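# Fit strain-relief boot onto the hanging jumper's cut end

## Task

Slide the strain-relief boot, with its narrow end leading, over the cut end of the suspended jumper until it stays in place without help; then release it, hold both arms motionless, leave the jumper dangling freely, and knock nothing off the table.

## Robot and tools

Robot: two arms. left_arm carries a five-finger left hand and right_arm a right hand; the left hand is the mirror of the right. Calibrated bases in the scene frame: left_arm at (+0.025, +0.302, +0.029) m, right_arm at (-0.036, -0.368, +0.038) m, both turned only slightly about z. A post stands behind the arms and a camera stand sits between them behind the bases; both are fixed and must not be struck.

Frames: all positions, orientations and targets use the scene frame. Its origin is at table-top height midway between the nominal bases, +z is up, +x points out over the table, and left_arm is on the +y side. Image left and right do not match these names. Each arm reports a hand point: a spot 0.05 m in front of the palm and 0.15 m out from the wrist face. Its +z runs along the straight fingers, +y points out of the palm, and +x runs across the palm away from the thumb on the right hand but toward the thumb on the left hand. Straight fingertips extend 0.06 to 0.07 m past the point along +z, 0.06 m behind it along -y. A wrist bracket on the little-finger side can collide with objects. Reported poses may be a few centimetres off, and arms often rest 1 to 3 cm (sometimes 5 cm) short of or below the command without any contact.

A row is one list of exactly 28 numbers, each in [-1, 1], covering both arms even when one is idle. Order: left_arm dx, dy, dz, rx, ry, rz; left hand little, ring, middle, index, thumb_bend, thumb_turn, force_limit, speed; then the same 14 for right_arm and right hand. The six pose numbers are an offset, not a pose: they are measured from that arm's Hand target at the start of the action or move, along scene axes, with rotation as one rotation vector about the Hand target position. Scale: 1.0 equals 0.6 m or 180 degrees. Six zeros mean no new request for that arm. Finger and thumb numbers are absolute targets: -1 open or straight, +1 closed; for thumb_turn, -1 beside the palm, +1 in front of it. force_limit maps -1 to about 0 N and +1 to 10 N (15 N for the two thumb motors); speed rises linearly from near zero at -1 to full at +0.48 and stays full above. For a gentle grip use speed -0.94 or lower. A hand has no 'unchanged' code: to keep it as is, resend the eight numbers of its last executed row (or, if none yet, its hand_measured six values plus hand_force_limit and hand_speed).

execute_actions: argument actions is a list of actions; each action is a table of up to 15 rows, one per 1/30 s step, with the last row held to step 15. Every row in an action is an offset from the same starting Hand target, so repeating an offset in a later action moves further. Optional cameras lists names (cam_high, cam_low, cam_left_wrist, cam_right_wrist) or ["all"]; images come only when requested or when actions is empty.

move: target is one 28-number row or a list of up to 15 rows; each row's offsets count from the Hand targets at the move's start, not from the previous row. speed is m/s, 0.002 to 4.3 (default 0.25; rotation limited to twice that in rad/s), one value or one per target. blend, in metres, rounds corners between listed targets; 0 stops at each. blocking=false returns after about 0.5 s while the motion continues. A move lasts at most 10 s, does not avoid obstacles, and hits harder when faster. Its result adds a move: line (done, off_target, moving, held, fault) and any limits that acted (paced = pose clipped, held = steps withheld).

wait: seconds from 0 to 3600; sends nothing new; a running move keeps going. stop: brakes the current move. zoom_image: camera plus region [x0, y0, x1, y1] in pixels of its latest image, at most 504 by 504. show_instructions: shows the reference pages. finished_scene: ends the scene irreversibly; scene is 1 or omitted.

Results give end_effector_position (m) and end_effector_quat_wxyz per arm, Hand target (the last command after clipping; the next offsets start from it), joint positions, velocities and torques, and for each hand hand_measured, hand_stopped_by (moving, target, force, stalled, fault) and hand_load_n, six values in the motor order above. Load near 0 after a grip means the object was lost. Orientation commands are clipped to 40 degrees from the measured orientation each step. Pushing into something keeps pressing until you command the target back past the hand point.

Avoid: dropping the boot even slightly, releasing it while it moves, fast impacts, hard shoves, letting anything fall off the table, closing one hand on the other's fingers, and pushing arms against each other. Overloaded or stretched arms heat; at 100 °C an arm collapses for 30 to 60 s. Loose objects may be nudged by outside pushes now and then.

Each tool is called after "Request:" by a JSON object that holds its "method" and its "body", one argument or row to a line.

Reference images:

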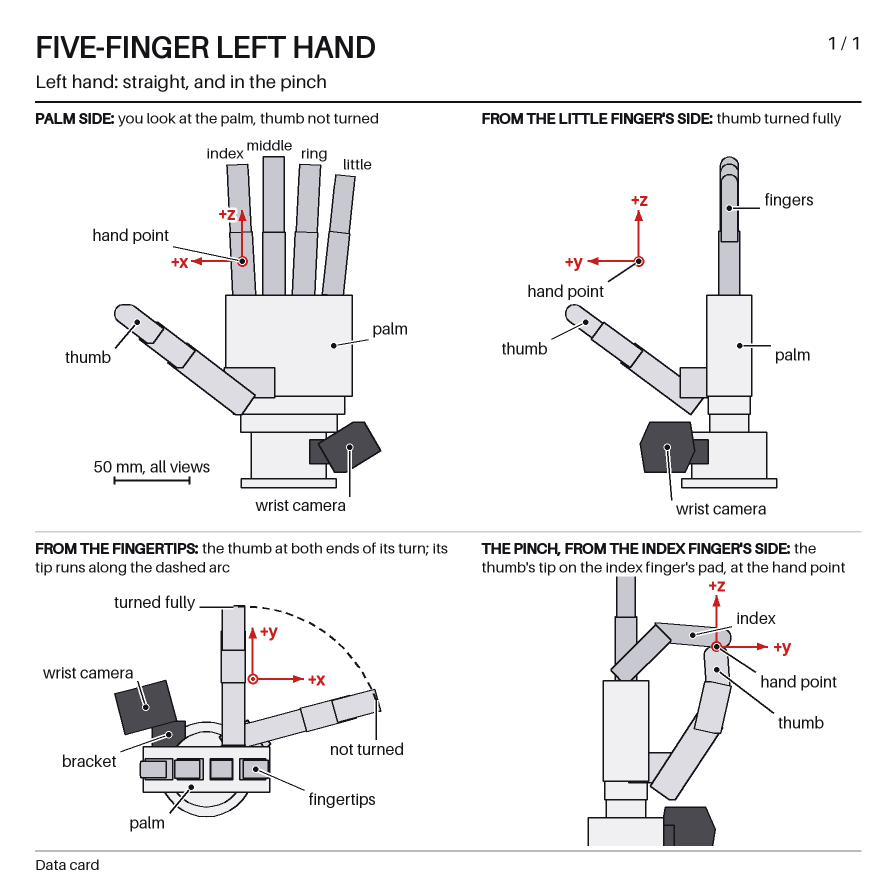

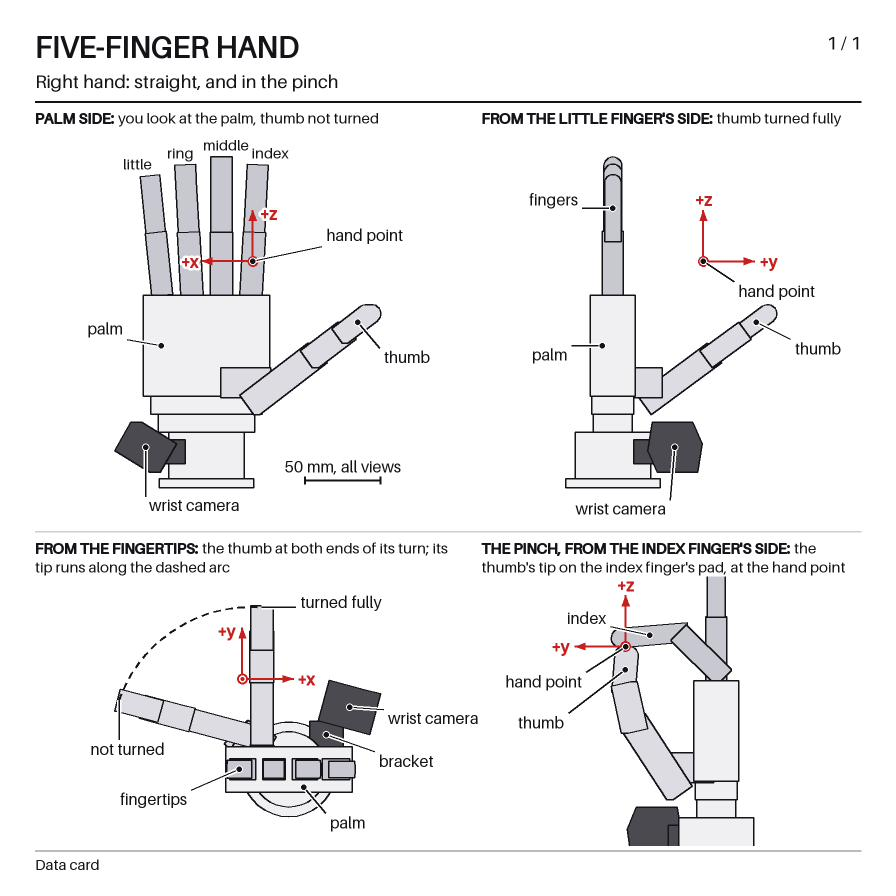

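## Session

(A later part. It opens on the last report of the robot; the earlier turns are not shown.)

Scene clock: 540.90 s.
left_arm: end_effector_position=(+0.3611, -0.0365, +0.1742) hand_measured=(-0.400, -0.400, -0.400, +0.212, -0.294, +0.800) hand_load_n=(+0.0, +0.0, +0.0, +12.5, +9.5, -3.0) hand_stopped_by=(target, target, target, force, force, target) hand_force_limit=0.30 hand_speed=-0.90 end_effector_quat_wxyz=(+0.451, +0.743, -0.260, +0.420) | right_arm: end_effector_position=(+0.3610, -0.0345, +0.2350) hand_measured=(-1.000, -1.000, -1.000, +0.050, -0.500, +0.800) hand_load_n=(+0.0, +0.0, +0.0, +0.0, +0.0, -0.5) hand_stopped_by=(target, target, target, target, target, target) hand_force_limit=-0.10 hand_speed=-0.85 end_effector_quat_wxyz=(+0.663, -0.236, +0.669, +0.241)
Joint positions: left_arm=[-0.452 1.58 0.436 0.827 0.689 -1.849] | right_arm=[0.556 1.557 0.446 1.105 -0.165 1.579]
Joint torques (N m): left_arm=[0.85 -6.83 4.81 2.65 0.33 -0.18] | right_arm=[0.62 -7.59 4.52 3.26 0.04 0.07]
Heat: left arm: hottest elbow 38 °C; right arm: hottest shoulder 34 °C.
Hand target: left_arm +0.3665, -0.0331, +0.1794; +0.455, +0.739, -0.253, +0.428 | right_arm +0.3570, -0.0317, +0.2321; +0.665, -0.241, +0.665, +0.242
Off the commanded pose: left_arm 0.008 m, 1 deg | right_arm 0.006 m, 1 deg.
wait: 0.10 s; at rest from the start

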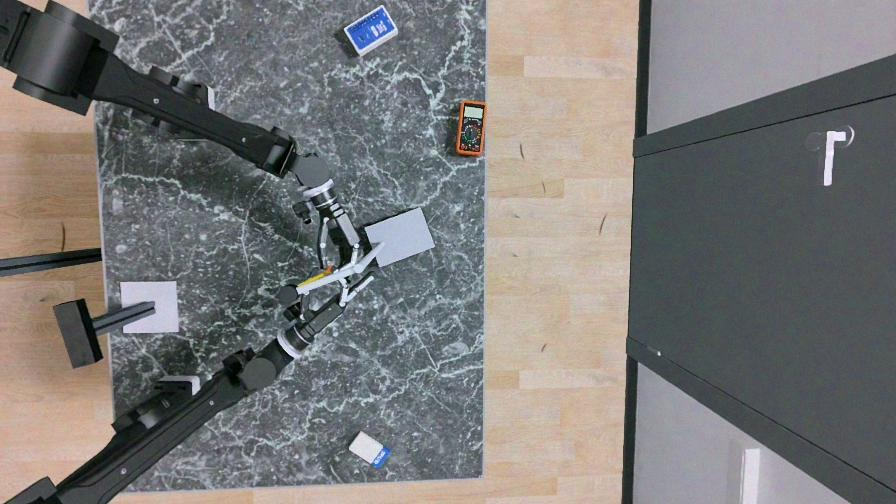

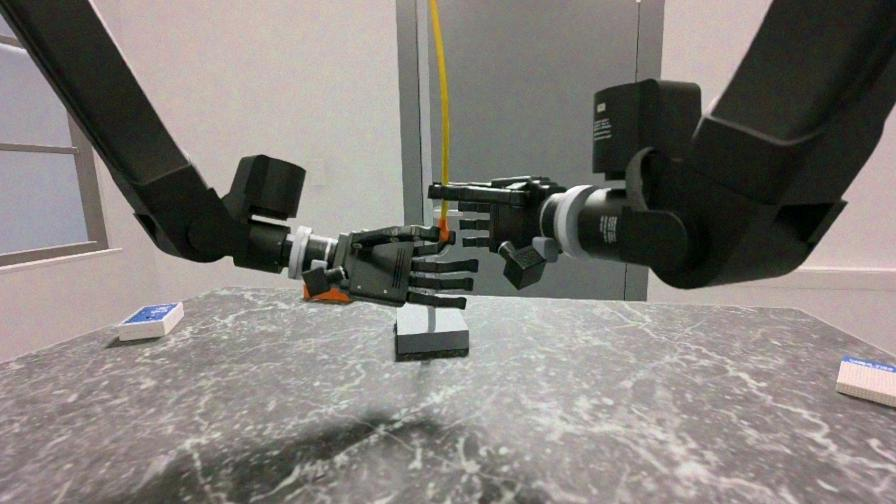

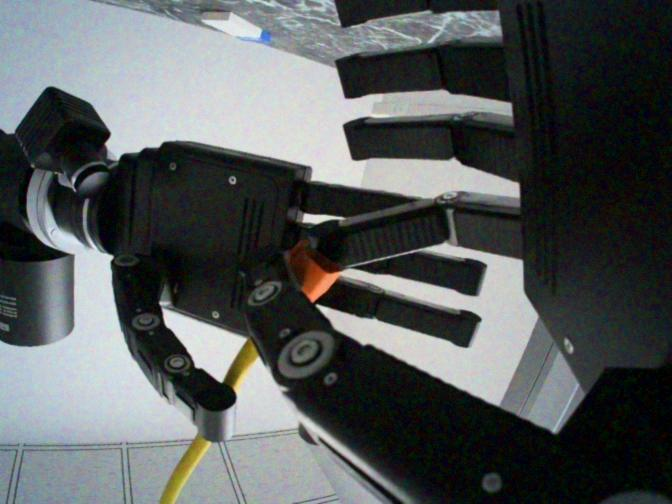

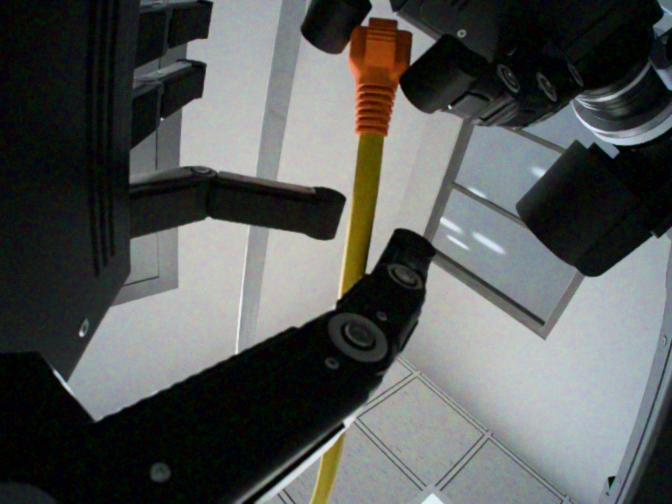

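Request:
{"method": "move", "body": {
  "target": [0,0,0.0,0,0,0,-0.4,-0.4,-0.4,0.5,-0.2,0.8,0.3,-0.9,0,0,0.0,0,0,0,-1,-1,-1,0.7,-0.15,0.8,0.1,-0.92],
  "speed": 0.04,
  "cameras": ["all"]
}}

Request:
{"method": "zoom_image", "body": {
  "camera": "cam_right_wrist",
  "region": [260, 0, 500, 260]
}}

Scene clock: 545.00 s.
left_arm: end_effector_position=(+0.3613, -0.0363, +0.1741) hand_measured=(-0.400, -0.400, -0.400, +0.212, -0.294, +0.800) hand_load_n=(+0.0, +0.0, +0.0, +12.5, +9.5, -2.5) hand_stopped_by=(target, target, target, force, force, target) hand_force_limit=0.30 hand_speed=-0.90 end_effector_quat_wxyz=(+0.451, +0.743, -0.260, +0.420) | right_arm: end_effector_position=(+0.3609, -0.0343, +0.2350) hand_measured=(-1.000, -1.000, -1.000, +0.400, -0.294, +0.800) hand_load_n=(+0.0, +0.0, +0.0, +9.0, +8.5, +0.5) hand_stopped_by=(target, target, target, force, force, target) hand_force_limit=0.10 hand_speed=-0.92 end_effector_quat_wxyz=(+0.663, -0.237, +0.669, +0.241)
Joint positions: left_arm=[-0.452 1.58 0.436 0.827 0.689 -1.85] | right_arm=[0.556 1.557 0.446 1.105 -0.165 1.579]
Joint torques (N m): left_arm=[0.73 -6.83 4.85 2.71 0.32 -0.17] | right_arm=[0.21 -7.94 4.44 3.21 0.04 0.06]
Heat: left arm: hottest elbow 38 °C; right arm: hottest shoulder 34 °C.
Hand target: left_arm +0.3665, -0.0331, +0.1794; +0.455, +0.739, -0.253, +0.428 | right_arm +0.3570, -0.0317, +0.2321; +0.665, -0.241, +0.665, +0.242
Off the commanded pose: left_arm 0.008 m, 1 deg | right_arm 0.006 m, 1 deg.
move: done

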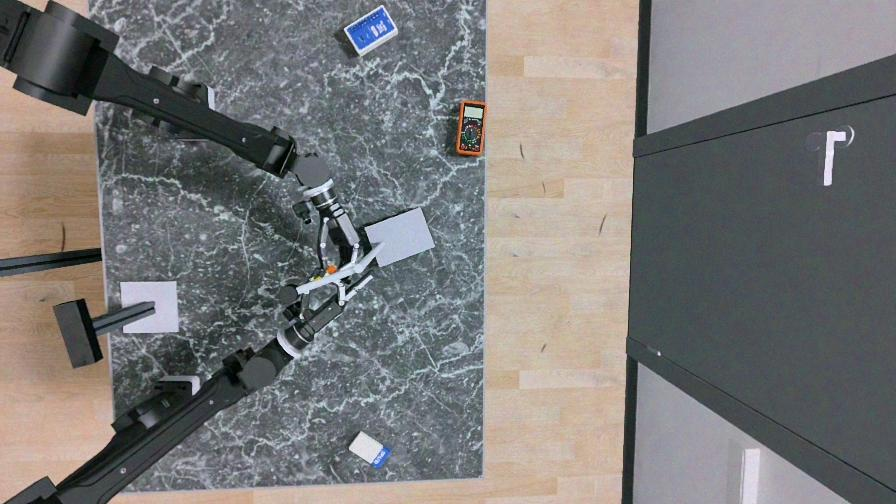

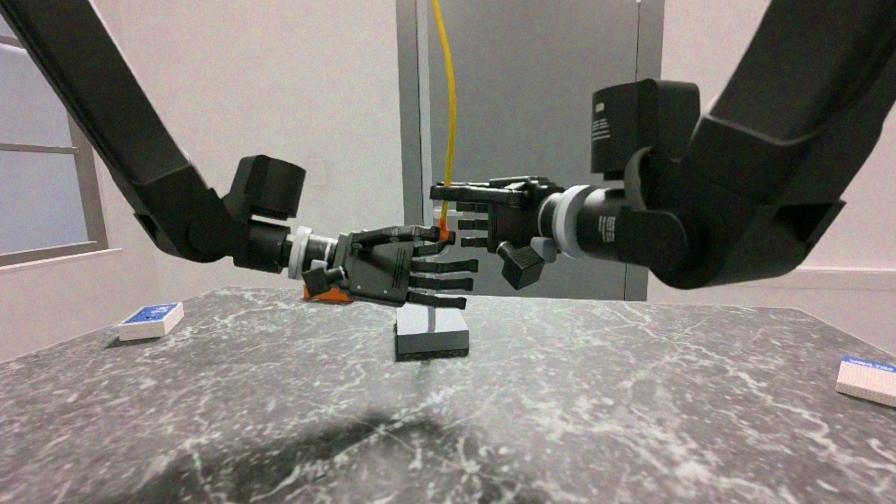

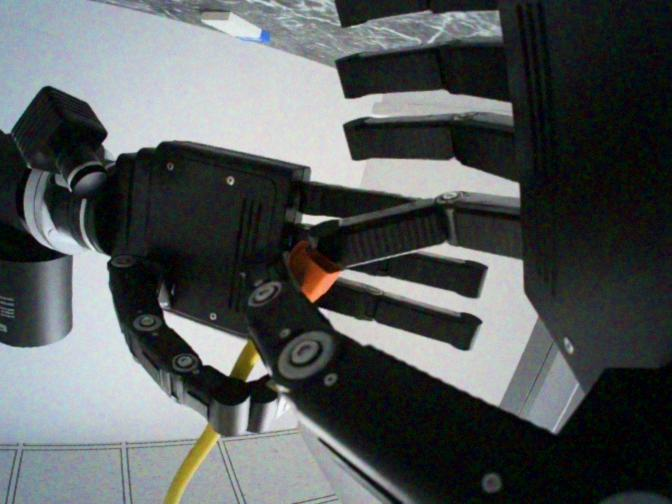

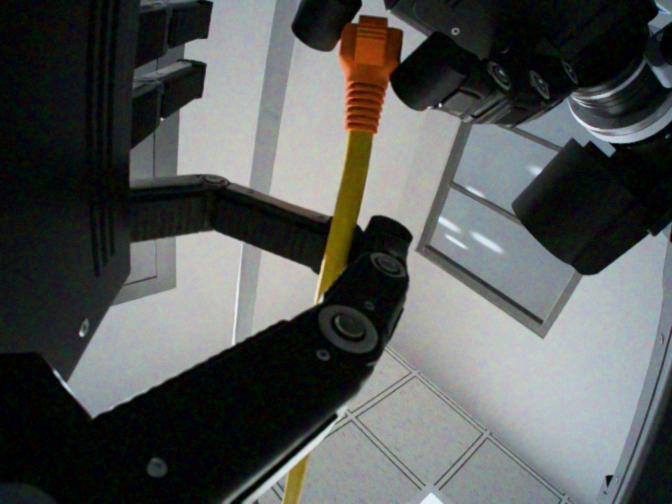

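Scaled by 1.938 from the camera's image (finer frame: 960x720).

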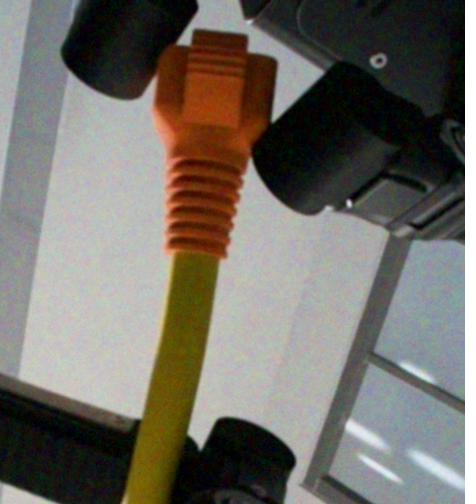

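Request:
{"method": "zoom_image", "body": {
  "camera": "cam_low",
  "region": [410, 170, 480, 250]
}}

Request:
{"method": "zoom_image", "body": {
  "camera": "cam_high",
  "region": [300, 250, 350, 300]
}}

Scaled by 6.300.

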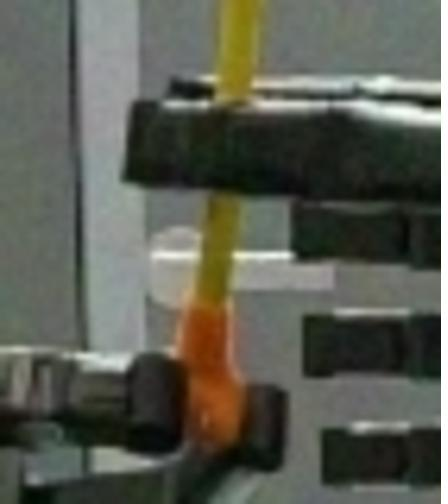

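Scaled by 10.080.

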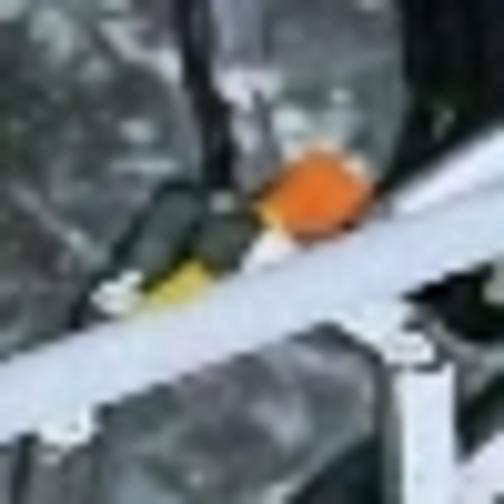

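Request:
{"method": "move", "body": {
  "target": [-0.01,0.004,-0.008,0,0,0,-0.4,-0.4,-0.4,0.5,-0.2,0.8,0.3,-0.9,0.015,0.013,0.0,0,0,0,-1,-1,-1,0.7,-0.15,0.8,0.1,-0.92],
  "speed": 0.04,
  "cameras": ["all"]
}}

Request:
{"method": "zoom_image", "body": {
  "camera": "cam_right_wrist",
  "region": [260, 0, 500, 260]
}}

Request:
{"method": "zoom_image", "body": {
  "camera": "cam_low",
  "region": [410, 170, 480, 250]
}}

Request:
{"method": "zoom_image", "body": {
  "camera": "cam_high",
  "region": [300, 250, 350, 300]
}}

Scene clock: 547.93 s.
left_arm: end_effector_position=(+0.3552, -0.0335, +0.1685) hand_measured=(-0.400, -0.400, -0.400, +0.212, -0.294, +0.800) hand_load_n=(+0.0, +0.0, +0.0, +12.5, +10.0, -2.0) hand_stopped_by=(target, target, target, force, force, target) hand_force_limit=0.30 hand_speed=-0.90 end_effector_quat_wxyz=(+0.451, +0.744, -0.259, +0.419) | right_arm: end_effector_position=(+0.3599, -0.0309, +0.2238) hand_measured=(-1.000, -1.000, -1.000, +0.400, -0.294, +0.800) hand_load_n=(+0.0, +0.0, +0.0, +9.0, +8.5, +0.0) hand_stopped_by=(target, target, target, force, force, target) hand_force_limit=0.10 hand_speed=-0.92 end_effector_quat_wxyz=(+0.654, -0.240, +0.676, +0.241)
Joint positions: left_arm=[-0.452 1.59 0.417 0.854 0.689 -1.85] | right_arm=[0.564 1.58 0.446 1.105 -0.162 1.579]
Joint torques (N m): left_arm=[0.73 -6.83 4.66 2.73 0.29 -0.18] | right_arm=[0.15 -8.12 6.78 2.89 0.22 0.05]
Heat: left arm: hottest elbow 38 °C; right arm: hottest shoulder 34 °C.
Hand target: left_arm +0.3605, -0.0307, +0.1745; +0.455, +0.739, -0.253, +0.428 | right_arm +0.3659, -0.0238, +0.2319; +0.664, -0.242, +0.665, +0.242
Off the commanded pose: left_arm 0.009 m, 1 deg | right_arm 0.012 m, 2 deg.
move: off_target (right_arm)

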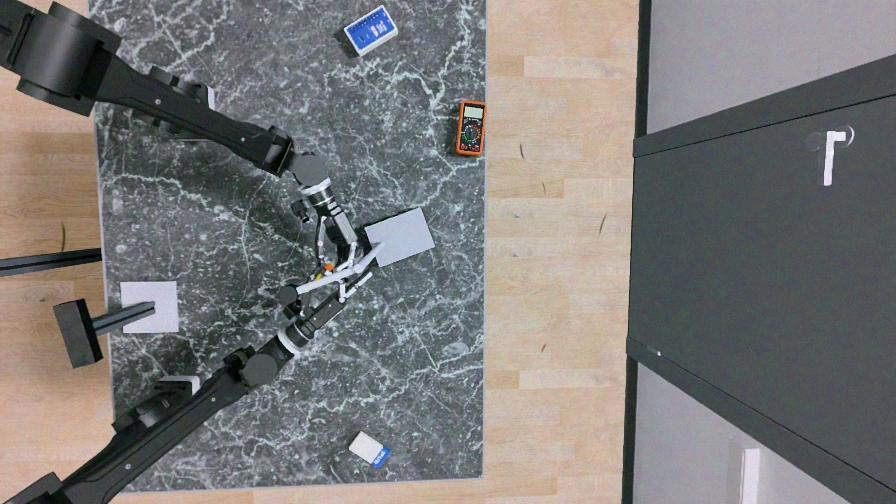

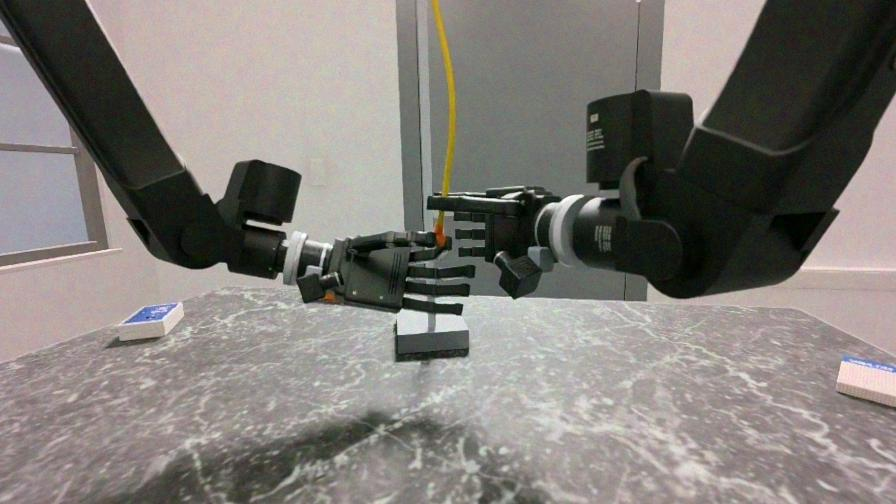

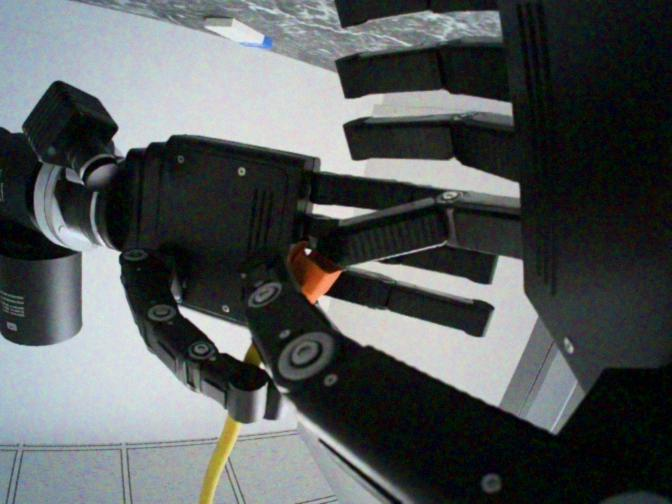

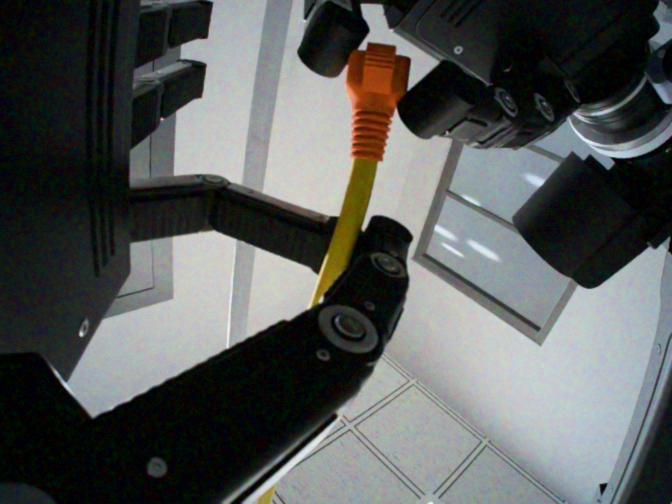

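Scaled by 1.938 from the camera's image (finer frame: 960x720).

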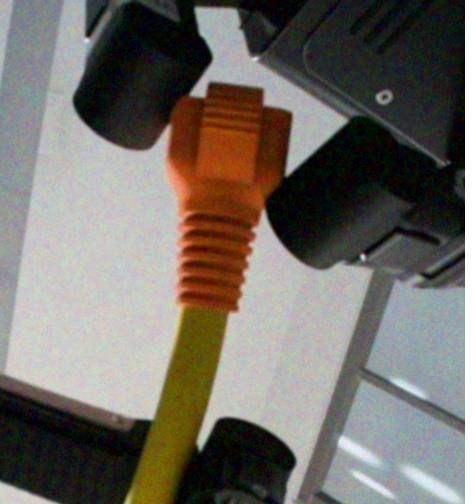

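Scaled by 6.300.

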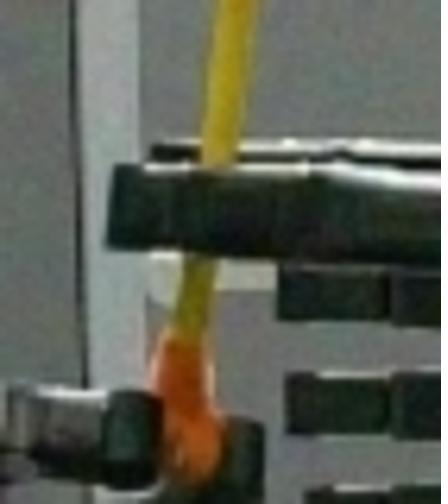

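Scaled by 10.080.

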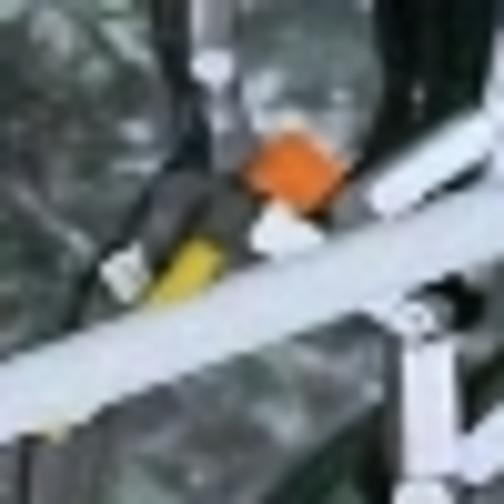

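Request:
{"method": "move", "body": {
  "target": [0.0,0.0,0.012,0,0,0,-0.4,-0.4,-0.4,0.5,-0.2,0.8,0.3,-0.9,0.0,0.0,-0.02,0,0,0,-1,-1,-1,0.7,-0.15,0.8,0.1,-0.92],
  "speed": 0.03,
  "cameras": ["all"]
}}

Request:
{"method": "zoom_image", "body": {
  "camera": "cam_right_wrist",
  "region": [260, 0, 500, 260]
}}

Request:
{"method": "zoom_image", "body": {
  "camera": "cam_low",
  "region": [410, 170, 480, 250]
}}

Scene clock: 550.27 s.
left_arm: end_effector_position=(+0.3552, -0.0334, +0.1698) hand_measured=(-0.400, -0.400, -0.400, +0.212, -0.294, +0.800) hand_load_n=(+0.0, +0.0, +0.0, +12.0, +10.0, -1.5) hand_stopped_by=(target, target, target, force, force, target) hand_force_limit=0.30 hand_speed=-0.90 end_effector_quat_wxyz=(+0.451, +0.743, -0.260, +0.420) | right_arm: end_effector_position=(+0.3608, -0.0301, +0.2142) hand_measured=(-1.000, -1.000, -1.000, +0.400, -0.294, +0.800) hand_load_n=(+0.0, +0.0, +0.0, +9.0, +8.5, +0.0) hand_stopped_by=(target, target, target, force, force, target) hand_force_limit=0.10 hand_speed=-0.92 end_effector_quat_wxyz=(+0.655, -0.240, +0.675, +0.241)
Joint positions: left_arm=[-0.452 1.586 0.417 0.854 0.689 -1.851] | right_arm=[0.564 1.624 0.446 1.151 -0.162 1.579]
Joint torques (N m): left_arm=[0.91 -8.59 4.88 1.46 0.28 -0.18] | right_arm=[0.32 -8.76 6.02 3.02 0.22 0.06]
Heat: left arm: hottest elbow 38 °C; right arm: hottest shoulder 34 °C.
Hand target: left_arm +0.3605, -0.0307, +0.1817; +0.455, +0.739, -0.253, +0.428 | right_arm +0.3659, -0.0238, +0.2199; +0.664, -0.242, +0.665, +0.242
Off the commanded pose: left_arm 0.013 m, 1 deg | right_arm 0.010 m, 2 deg.
move: off_target (left_arm)

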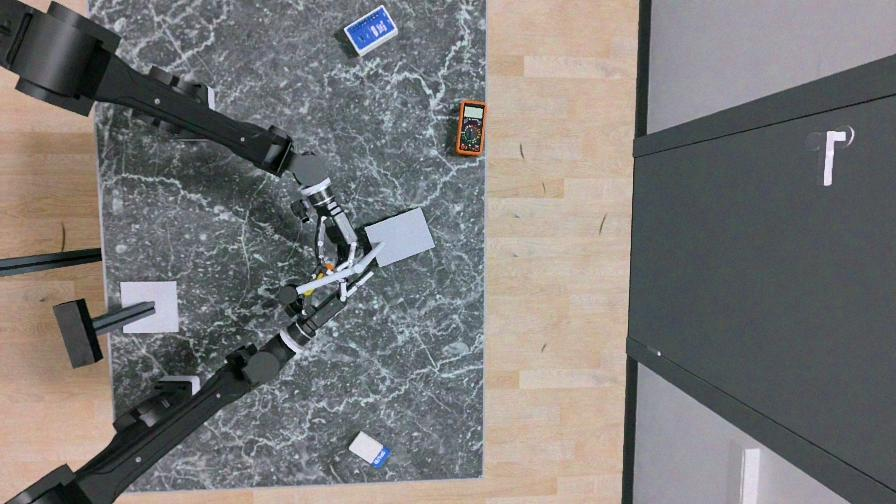

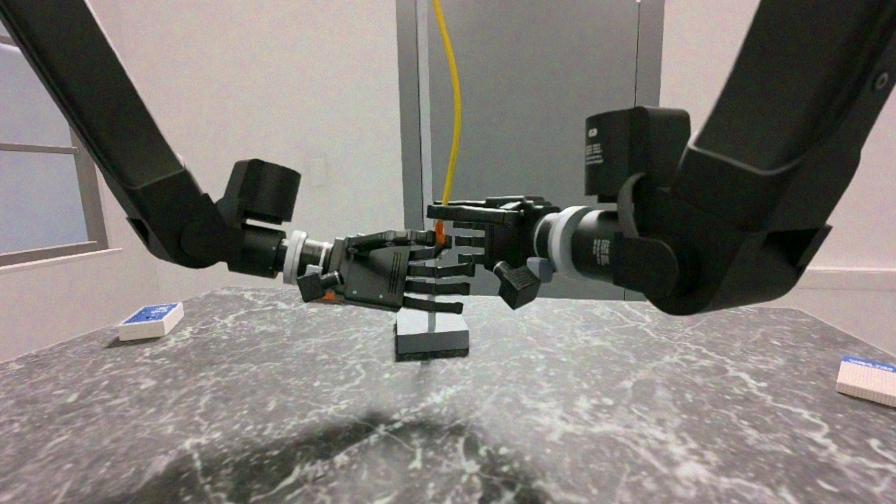

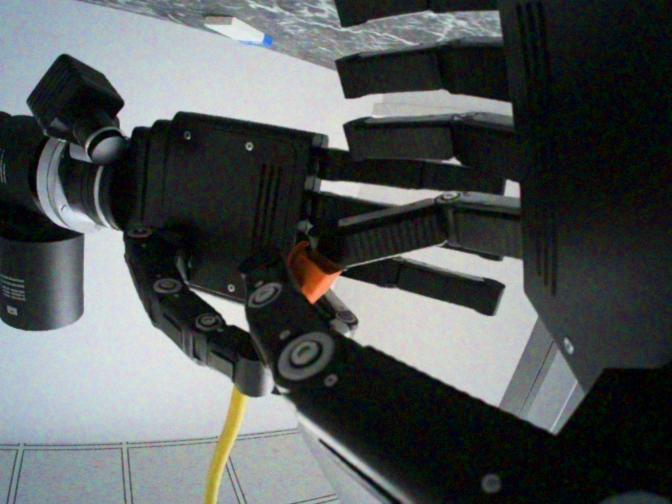

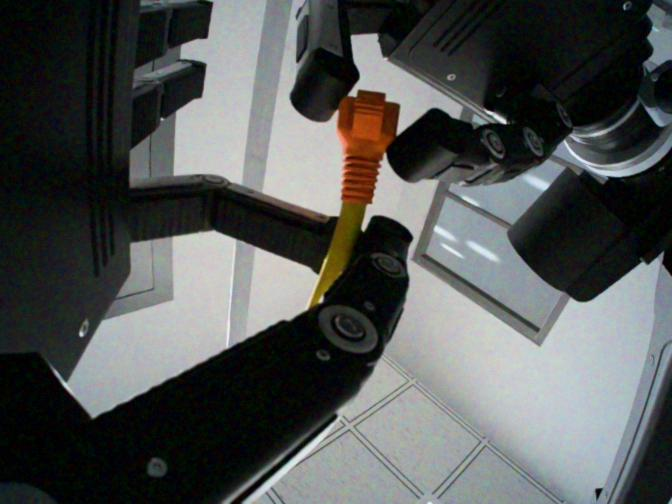

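Scaled by 1.938 from the camera's image (finer frame: 960x720).

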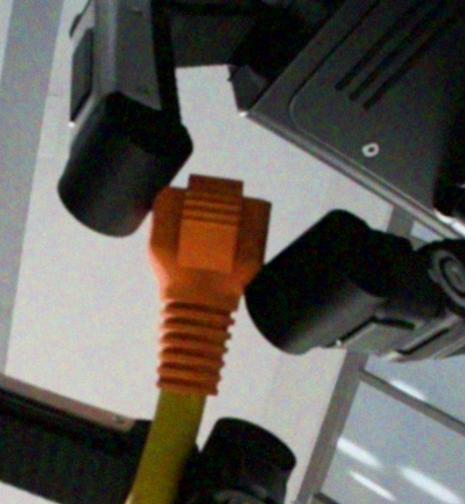

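Scaled by 6.300.

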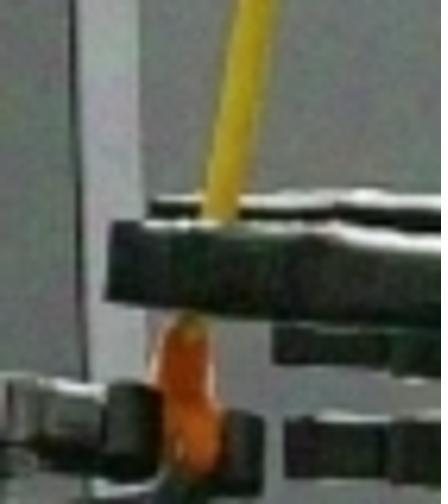

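Request:
{"method": "move", "body": {
  "target": [0.0,0.0,0.0,0,0,0,-0.4,-0.4,-0.4,0.5,-0.2,0.8,0.3,-0.9,0.0,0.0,0.0,0,0,0,-1,-1,-1,0.05,-0.5,0.8,0.1,-0.85],
  "speed": 0.03,
  "cameras": ["all"]
}}

Request:
{"method": "zoom_image", "body": {
  "camera": "cam_right_wrist",
  "region": [260, 0, 500, 260]
}}

Request:
{"method": "zoom_image", "body": {
  "camera": "cam_low",
  "region": [410, 170, 480, 250]
}}

Scene clock: 554.93 s.
left_arm: end_effector_position=(+0.3552, -0.0334, +0.1713) hand_measured=(-0.400, -0.400, -0.400, +0.212, -0.294, +0.800) hand_load_n=(+0.0, +0.0, +0.0, +12.0, +9.5, -2.5) hand_stopped_by=(target, target, target, force, force, target) hand_force_limit=0.30 hand_speed=-0.90 end_effector_quat_wxyz=(+0.451, +0.742, -0.260, +0.422) | right_arm: end_effector_position=(+0.3610, -0.0302, +0.2132) hand_measured=(-1.000, -1.000, -1.000, +0.050, -0.500, +0.800) hand_load_n=(+0.0, +0.0, +0.0, +0.0, +0.0, +0.0) hand_stopped_by=(target, target, target, target, target, target) hand_force_limit=0.10 hand_speed=-0.85 end_effector_quat_wxyz=(+0.654, -0.239, +0.676, +0.241)
Joint positions: left_arm=[-0.452 1.583 0.417 0.854 0.689 -1.851] | right_arm=[0.564 1.626 0.446 1.151 -0.161 1.579]
Joint torques (N m): left_arm=[0.73 -8.53 4.88 1.4 0.28 -0.19] | right_arm=[0.44 -8.12 6.16 2.89 0.17 0.05]
Heat: left arm: hottest elbow 37 °C; right arm: hottest shoulder 34 °C.
Hand target: left_arm +0.3605, -0.0307, +0.1817; +0.455, +0.739, -0.253, +0.428 | right_arm +0.3659, -0.0238, +0.2200; +0.665, -0.241, +0.665, +0.242
Off the commanded pose: left_arm 0.012 m, 1 deg | right_arm 0.010 m, 2 deg.
move: done

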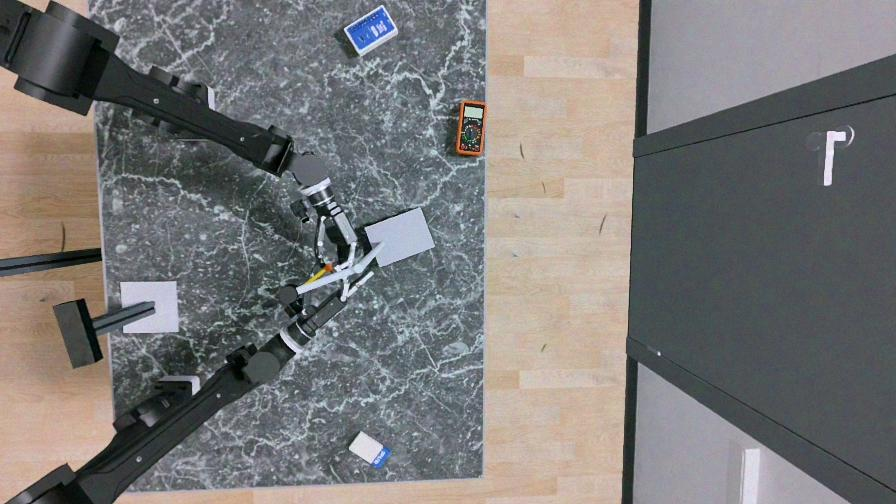

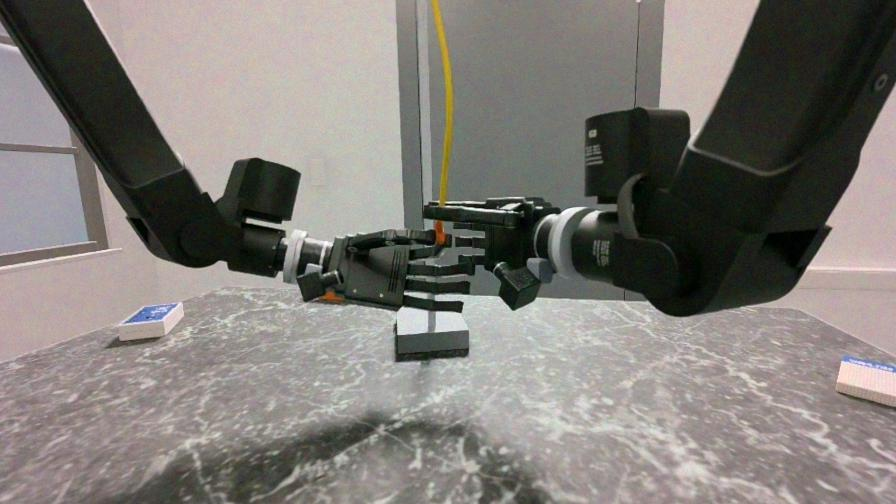

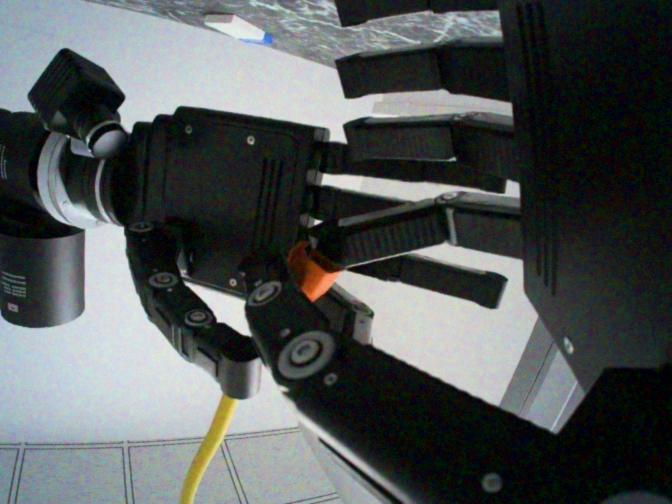

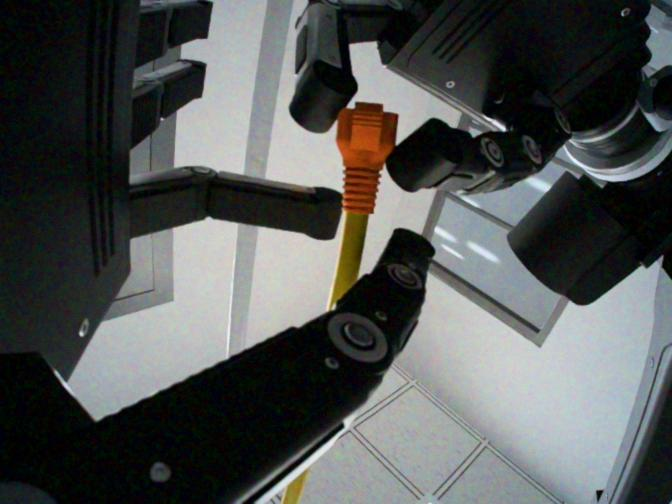

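Scaled by 1.938 from the camera's image (finer frame: 960x720).

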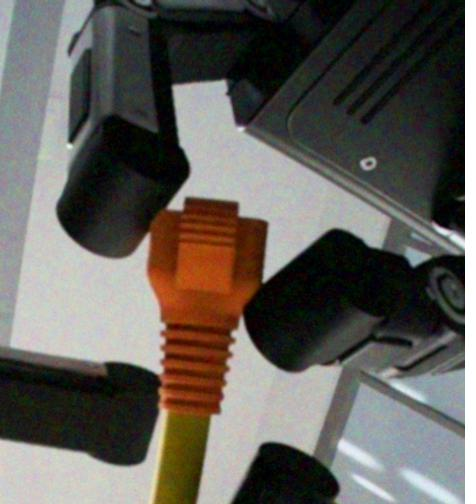

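Scaled by 6.300.

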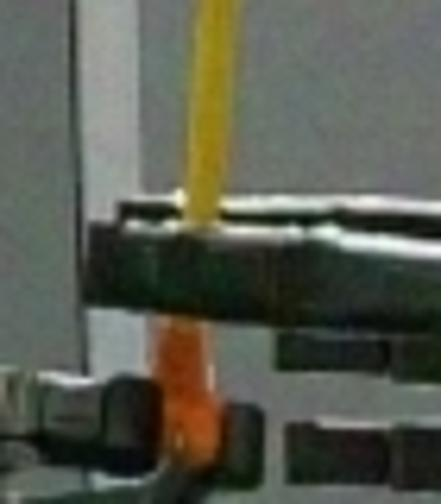

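Request:
{"method": "move", "body": {
  "target": [0.0,0.0,-0.01,0,0,0,-0.4,-0.4,-0.4,0.5,-0.2,0.8,0.3,-0.9,0.0,0.0,0.05,0,0,0,-1,-1,-1,0.05,-0.5,0.8,0.1,-0.85],
  "speed": 0.04,
  "cameras": ["all"]
}}

Request:
{"method": "zoom_image", "body": {
  "camera": "cam_right_wrist",
  "region": [260, 0, 500, 260]
}}

Request:
{"method": "zoom_image", "body": {
  "camera": "cam_low",
  "region": [400, 0, 500, 250]
}}

Scene clock: 557.17 s.
left_arm: end_effector_position=(+0.3552, -0.0334, +0.1713) hand_measured=(-0.400, -0.400, -0.400, +0.212, -0.294, +0.800) hand_load_n=(+0.0, +0.0, +0.0, +12.5, +9.5, -2.5) hand_stopped_by=(target, target, target, force, force, target) hand_force_limit=0.30 hand_speed=-0.90 end_effector_quat_wxyz=(+0.451, +0.742, -0.260, +0.422) | right_arm: end_effector_position=(+0.3590, -0.0314, +0.2295) hand_measured=(-1.000, -1.000, -1.000, +0.050, -0.500, +0.800) hand_load_n=(+0.0, +0.0, +0.0, -0.5, +0.0, +0.0) hand_stopped_by=(target, target, target, target, target, target) hand_force_limit=0.10 hand_speed=-0.85 end_effector_quat_wxyz=(+0.650, -0.240, +0.680, +0.240)
Joint positions: left_arm=[-0.452 1.583 0.417 0.854 0.689 -1.851] | right_arm=[0.564 1.542 0.446 1.055 -0.161 1.579]
Joint torques (N m): left_arm=[0.85 -6.53 4.72 2.5 0.29 -0.16] | right_arm=[0.5 -10.7 7.5 1.78 0.16 0.04]
Heat: left arm: hottest elbow 37 °C; right arm: hottest shoulder 34 °C.
Hand target: left_arm +0.3605, -0.0307, +0.1758; +0.455, +0.739, -0.253, +0.428 | right_arm +0.3659, -0.0238, +0.2500; +0.665, -0.241, +0.665, +0.242
Off the commanded pose: left_arm 0.007 m, 1 deg | right_arm 0.023 m, 2 deg.
move: off_target (right_arm)

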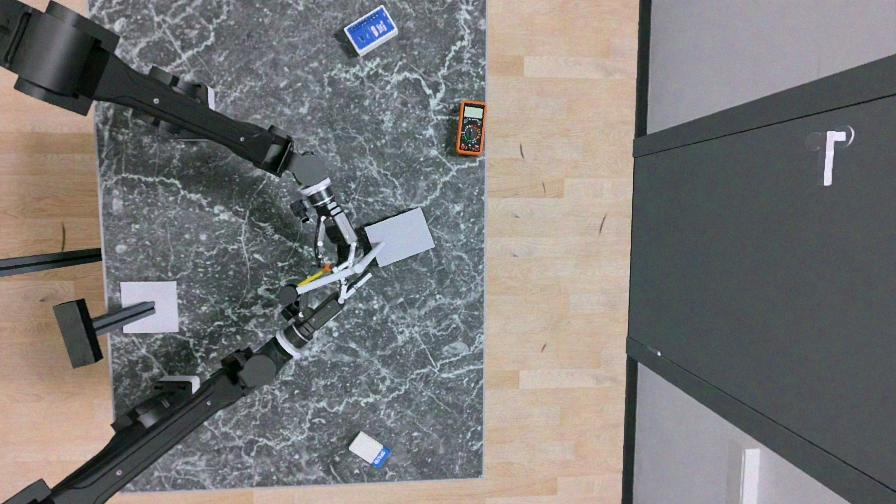

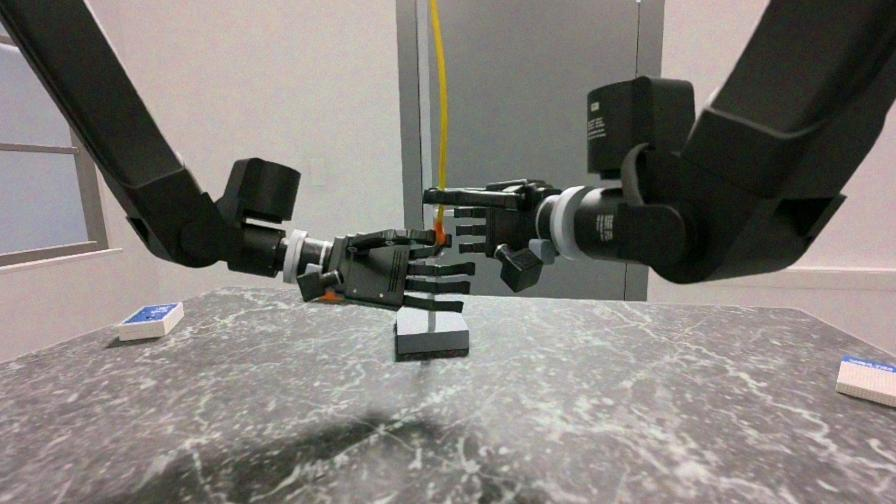

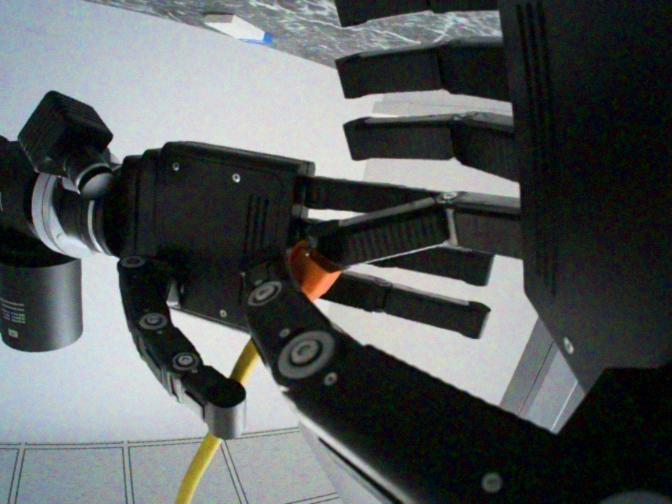

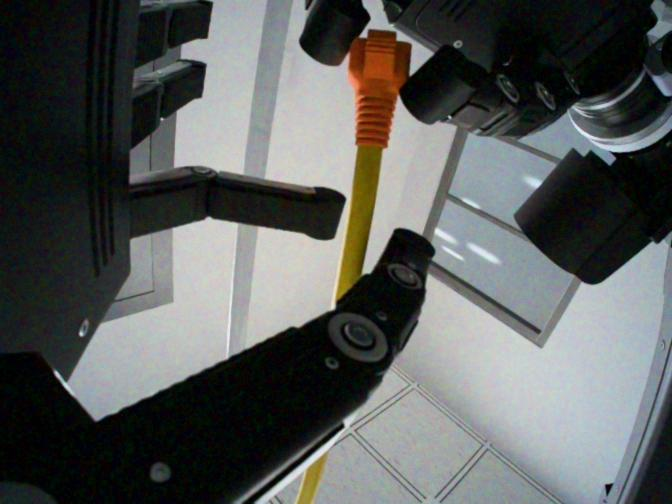

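Scaled by 1.938 from the camera's image (finer frame: 960x720).

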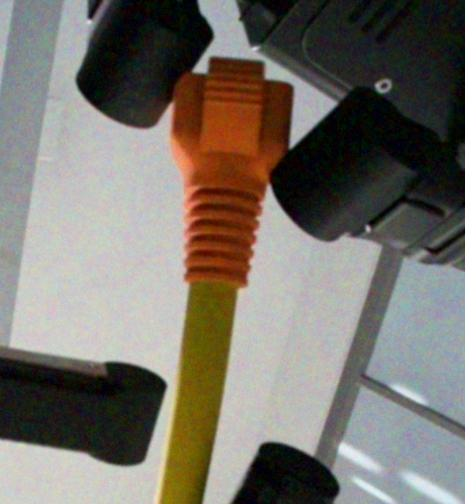

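Scaled by 2.016.

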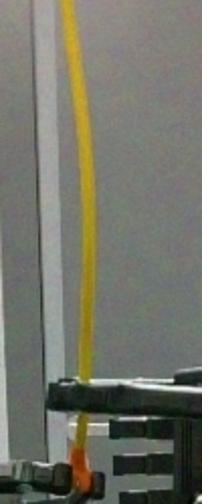

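Request:
{"method": "zoom_image", "body": {
  "camera": "cam_high",
  "region": [280, 250, 340, 310]
}}

Scaled by 8.400.

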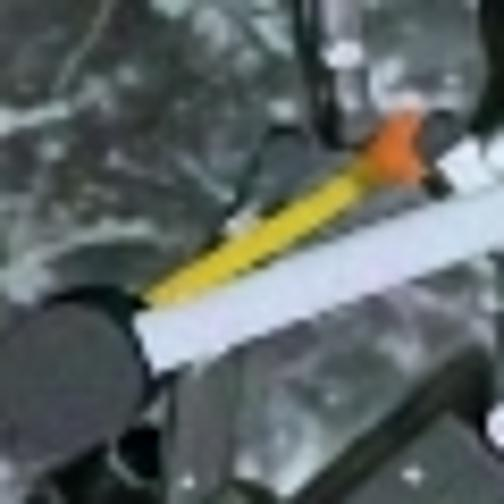

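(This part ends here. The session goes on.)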